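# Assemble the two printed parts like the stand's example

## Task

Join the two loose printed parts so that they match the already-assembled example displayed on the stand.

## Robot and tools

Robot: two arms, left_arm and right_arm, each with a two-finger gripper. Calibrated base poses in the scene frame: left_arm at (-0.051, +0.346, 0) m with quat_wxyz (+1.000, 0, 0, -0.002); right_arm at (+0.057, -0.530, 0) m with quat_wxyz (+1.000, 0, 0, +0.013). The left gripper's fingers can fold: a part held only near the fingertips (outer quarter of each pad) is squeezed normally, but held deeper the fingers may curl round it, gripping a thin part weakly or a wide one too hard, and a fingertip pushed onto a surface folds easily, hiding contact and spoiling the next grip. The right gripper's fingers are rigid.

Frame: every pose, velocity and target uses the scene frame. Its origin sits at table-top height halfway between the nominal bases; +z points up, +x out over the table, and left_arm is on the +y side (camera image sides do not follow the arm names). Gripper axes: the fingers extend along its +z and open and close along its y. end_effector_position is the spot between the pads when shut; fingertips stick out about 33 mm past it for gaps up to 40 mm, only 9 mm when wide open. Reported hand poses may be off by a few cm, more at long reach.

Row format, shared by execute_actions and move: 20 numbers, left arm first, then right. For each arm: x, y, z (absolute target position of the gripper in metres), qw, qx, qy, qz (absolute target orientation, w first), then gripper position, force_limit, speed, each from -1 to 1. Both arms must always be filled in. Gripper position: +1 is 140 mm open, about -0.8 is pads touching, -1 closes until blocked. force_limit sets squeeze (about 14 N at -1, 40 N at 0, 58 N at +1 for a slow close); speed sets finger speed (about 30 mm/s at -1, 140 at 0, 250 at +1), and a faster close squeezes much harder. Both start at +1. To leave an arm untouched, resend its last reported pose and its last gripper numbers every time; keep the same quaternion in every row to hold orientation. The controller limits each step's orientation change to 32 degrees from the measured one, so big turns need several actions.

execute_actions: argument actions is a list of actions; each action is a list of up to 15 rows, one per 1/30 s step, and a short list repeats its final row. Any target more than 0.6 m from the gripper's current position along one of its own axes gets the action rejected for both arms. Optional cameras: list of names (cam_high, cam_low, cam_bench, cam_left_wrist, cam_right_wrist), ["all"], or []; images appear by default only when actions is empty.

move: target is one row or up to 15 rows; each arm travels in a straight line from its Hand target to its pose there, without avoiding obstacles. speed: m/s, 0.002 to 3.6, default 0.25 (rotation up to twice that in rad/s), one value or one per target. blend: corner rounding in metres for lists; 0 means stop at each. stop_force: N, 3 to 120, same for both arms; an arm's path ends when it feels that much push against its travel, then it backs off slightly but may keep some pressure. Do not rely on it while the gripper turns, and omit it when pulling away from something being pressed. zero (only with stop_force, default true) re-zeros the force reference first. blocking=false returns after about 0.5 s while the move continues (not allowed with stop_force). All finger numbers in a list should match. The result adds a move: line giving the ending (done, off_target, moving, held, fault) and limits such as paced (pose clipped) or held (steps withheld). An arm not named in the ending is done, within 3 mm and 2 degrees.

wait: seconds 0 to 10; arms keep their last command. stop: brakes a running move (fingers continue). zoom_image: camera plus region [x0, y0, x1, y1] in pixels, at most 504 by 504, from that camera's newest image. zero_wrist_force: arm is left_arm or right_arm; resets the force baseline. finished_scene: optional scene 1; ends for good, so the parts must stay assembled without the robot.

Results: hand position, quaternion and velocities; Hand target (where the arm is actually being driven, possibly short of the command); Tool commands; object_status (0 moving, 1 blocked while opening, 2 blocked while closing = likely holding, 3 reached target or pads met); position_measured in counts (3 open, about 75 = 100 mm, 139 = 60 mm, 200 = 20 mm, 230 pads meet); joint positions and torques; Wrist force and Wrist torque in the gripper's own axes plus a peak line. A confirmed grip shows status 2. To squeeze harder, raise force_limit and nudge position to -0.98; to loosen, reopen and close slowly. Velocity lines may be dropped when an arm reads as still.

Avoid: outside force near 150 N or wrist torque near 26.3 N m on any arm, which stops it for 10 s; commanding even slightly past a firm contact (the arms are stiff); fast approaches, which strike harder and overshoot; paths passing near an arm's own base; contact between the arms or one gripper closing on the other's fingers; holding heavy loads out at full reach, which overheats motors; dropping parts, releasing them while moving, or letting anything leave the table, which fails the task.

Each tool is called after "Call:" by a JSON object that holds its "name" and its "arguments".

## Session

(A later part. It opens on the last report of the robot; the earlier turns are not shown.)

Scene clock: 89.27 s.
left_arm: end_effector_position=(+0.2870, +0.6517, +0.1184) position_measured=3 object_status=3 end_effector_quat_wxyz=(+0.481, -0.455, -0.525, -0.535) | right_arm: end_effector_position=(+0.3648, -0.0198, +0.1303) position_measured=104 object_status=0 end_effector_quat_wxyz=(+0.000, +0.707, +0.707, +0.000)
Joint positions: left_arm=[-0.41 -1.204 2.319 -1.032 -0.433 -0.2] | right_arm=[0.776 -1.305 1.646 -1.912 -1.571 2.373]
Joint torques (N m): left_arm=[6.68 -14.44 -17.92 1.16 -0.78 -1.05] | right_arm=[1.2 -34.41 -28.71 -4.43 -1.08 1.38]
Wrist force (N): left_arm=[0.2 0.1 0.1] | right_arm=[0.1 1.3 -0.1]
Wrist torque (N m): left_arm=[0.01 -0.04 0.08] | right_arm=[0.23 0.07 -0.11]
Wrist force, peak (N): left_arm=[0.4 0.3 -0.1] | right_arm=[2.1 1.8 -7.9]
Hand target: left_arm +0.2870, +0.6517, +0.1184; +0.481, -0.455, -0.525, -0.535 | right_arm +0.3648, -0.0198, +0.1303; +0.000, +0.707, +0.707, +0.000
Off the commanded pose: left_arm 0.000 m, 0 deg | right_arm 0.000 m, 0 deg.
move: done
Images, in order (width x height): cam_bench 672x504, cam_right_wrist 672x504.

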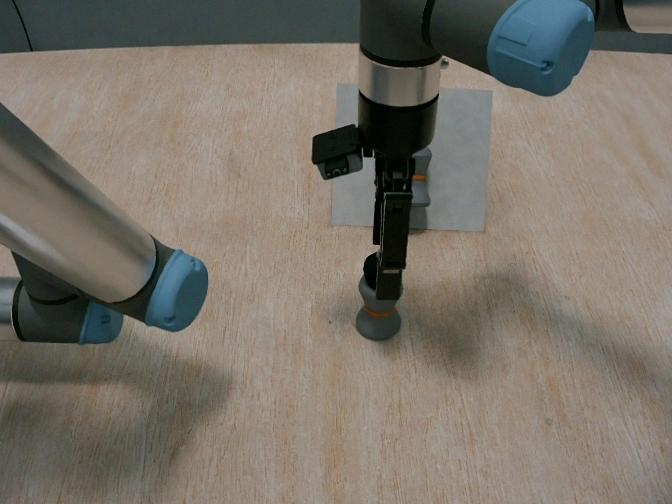

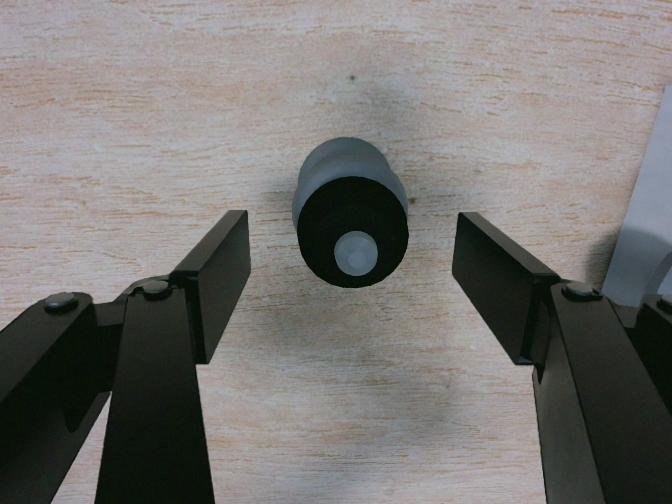

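Call:
{"name": "move", "arguments": {"target": [[0.2870,0.6517,0.1184,0.481,-0.455,-0.525,-0.535,1,1,1,0.3648,-0.0198,0.2,0,0.7071,0.7071,0,0.2,0.5,-1],[0.2870,0.6517,0.1184,0.481,-0.455,-0.525,-0.535,1,1,1,0.3648,-0.1,0.28,0,0.7071,0.7071,0,0.2,0.5,-1]], "speed": 0.2, "blend": 0.03, "cameras": ["cam_bench","cam_high"]}}

Call:
{"name": "zoom_image", "arguments": {"camera": "cam_bench", "region": [330, 100, 480, 350]}}

Call:
{"name": "zoom_image", "arguments": {"camera": "cam_high", "region": [230, 180, 400, 320]}}

Scene clock: 91.20 s.
left_arm: end_effector_position=(+0.2870, +0.6517, +0.1184) position_measured=3 object_status=3 end_effector_quat_wxyz=(+0.481, -0.455, -0.525, -0.535) | right_arm: end_effector_position=(+0.3648, -0.0999, +0.2799) position_measured=104 object_status=3 end_effector_quat_wxyz=(+0.000, +0.707, +0.707, +0.000)
Joint positions: left_arm=[-0.41 -1.204 2.319 -1.032 -0.433 -0.2] | right_arm=[0.668 -1.524 1.513 -1.561 -1.571 2.265]
Joint torques (N m): left_arm=[6.95 -14.39 -18.49 1.13 -0.93 -0.76] | right_arm=[-9.79 -42.93 -29.44 -0.03 1.59 -1.93]
Wrist force (N): left_arm=[0.1 0.1 0.1] | right_arm=[0.1 0.8 -0.3]
Wrist torque (N m): left_arm=[0.01 -0.01 0.07] | right_arm=[0.13 0.08 0.02]
Wrist force, peak (N): left_arm=[0.4 0.0 -0.1] | right_arm=[0.3 1.2 1.5]
Hand target: left_arm +0.2870, +0.6517, +0.1184; +0.481, -0.455, -0.525, -0.535 | right_arm +0.3648, -0.1000, +0.2800; +0.000, +0.707, +0.707, +0.000
Off the commanded pose: left_arm 0.000 m, 0 deg | right_arm 0.000 m, 0 deg.
move: done
Images, in order (width x height): cam_high 672x504, cam_bench 672x504.

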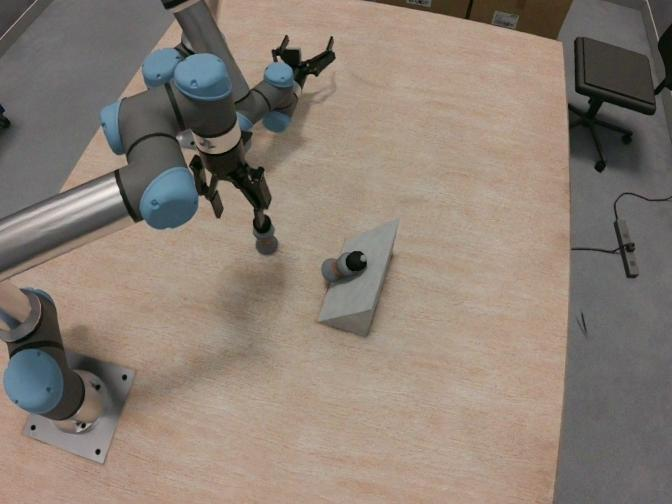

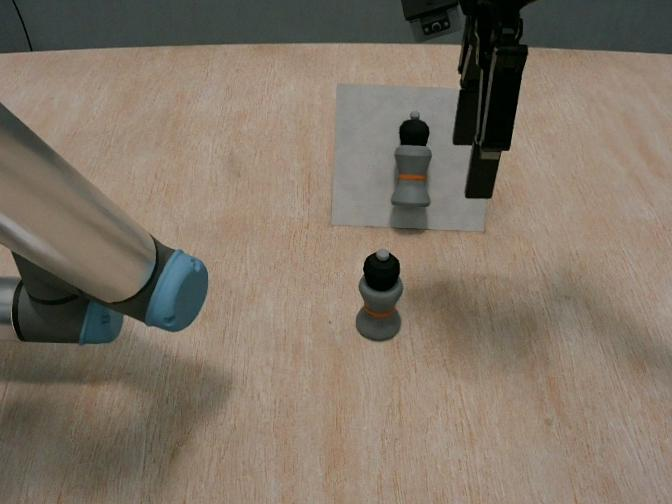

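Scaled by 2.016 from the camera's 672x504 image, which has a finer 960x720 frame.

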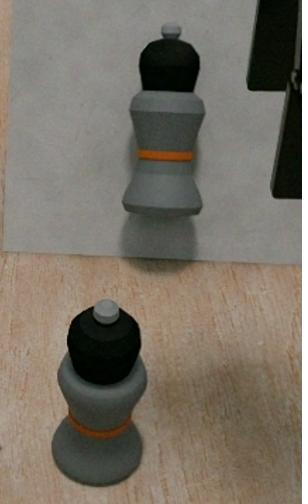

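Scaled by 2.965 from the camera's 672x504 image, which has a finer 960x720 frame.

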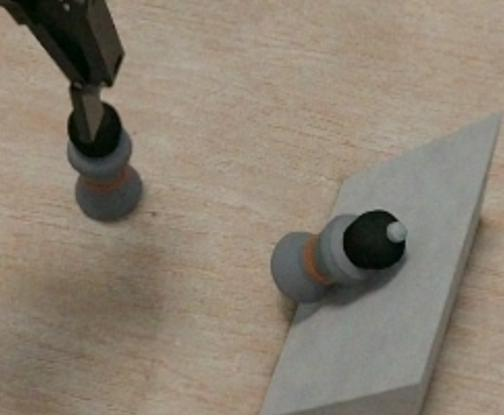

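Call:
{"name": "finished_scene", "arguments": {}}

The scene is finished: the task was done.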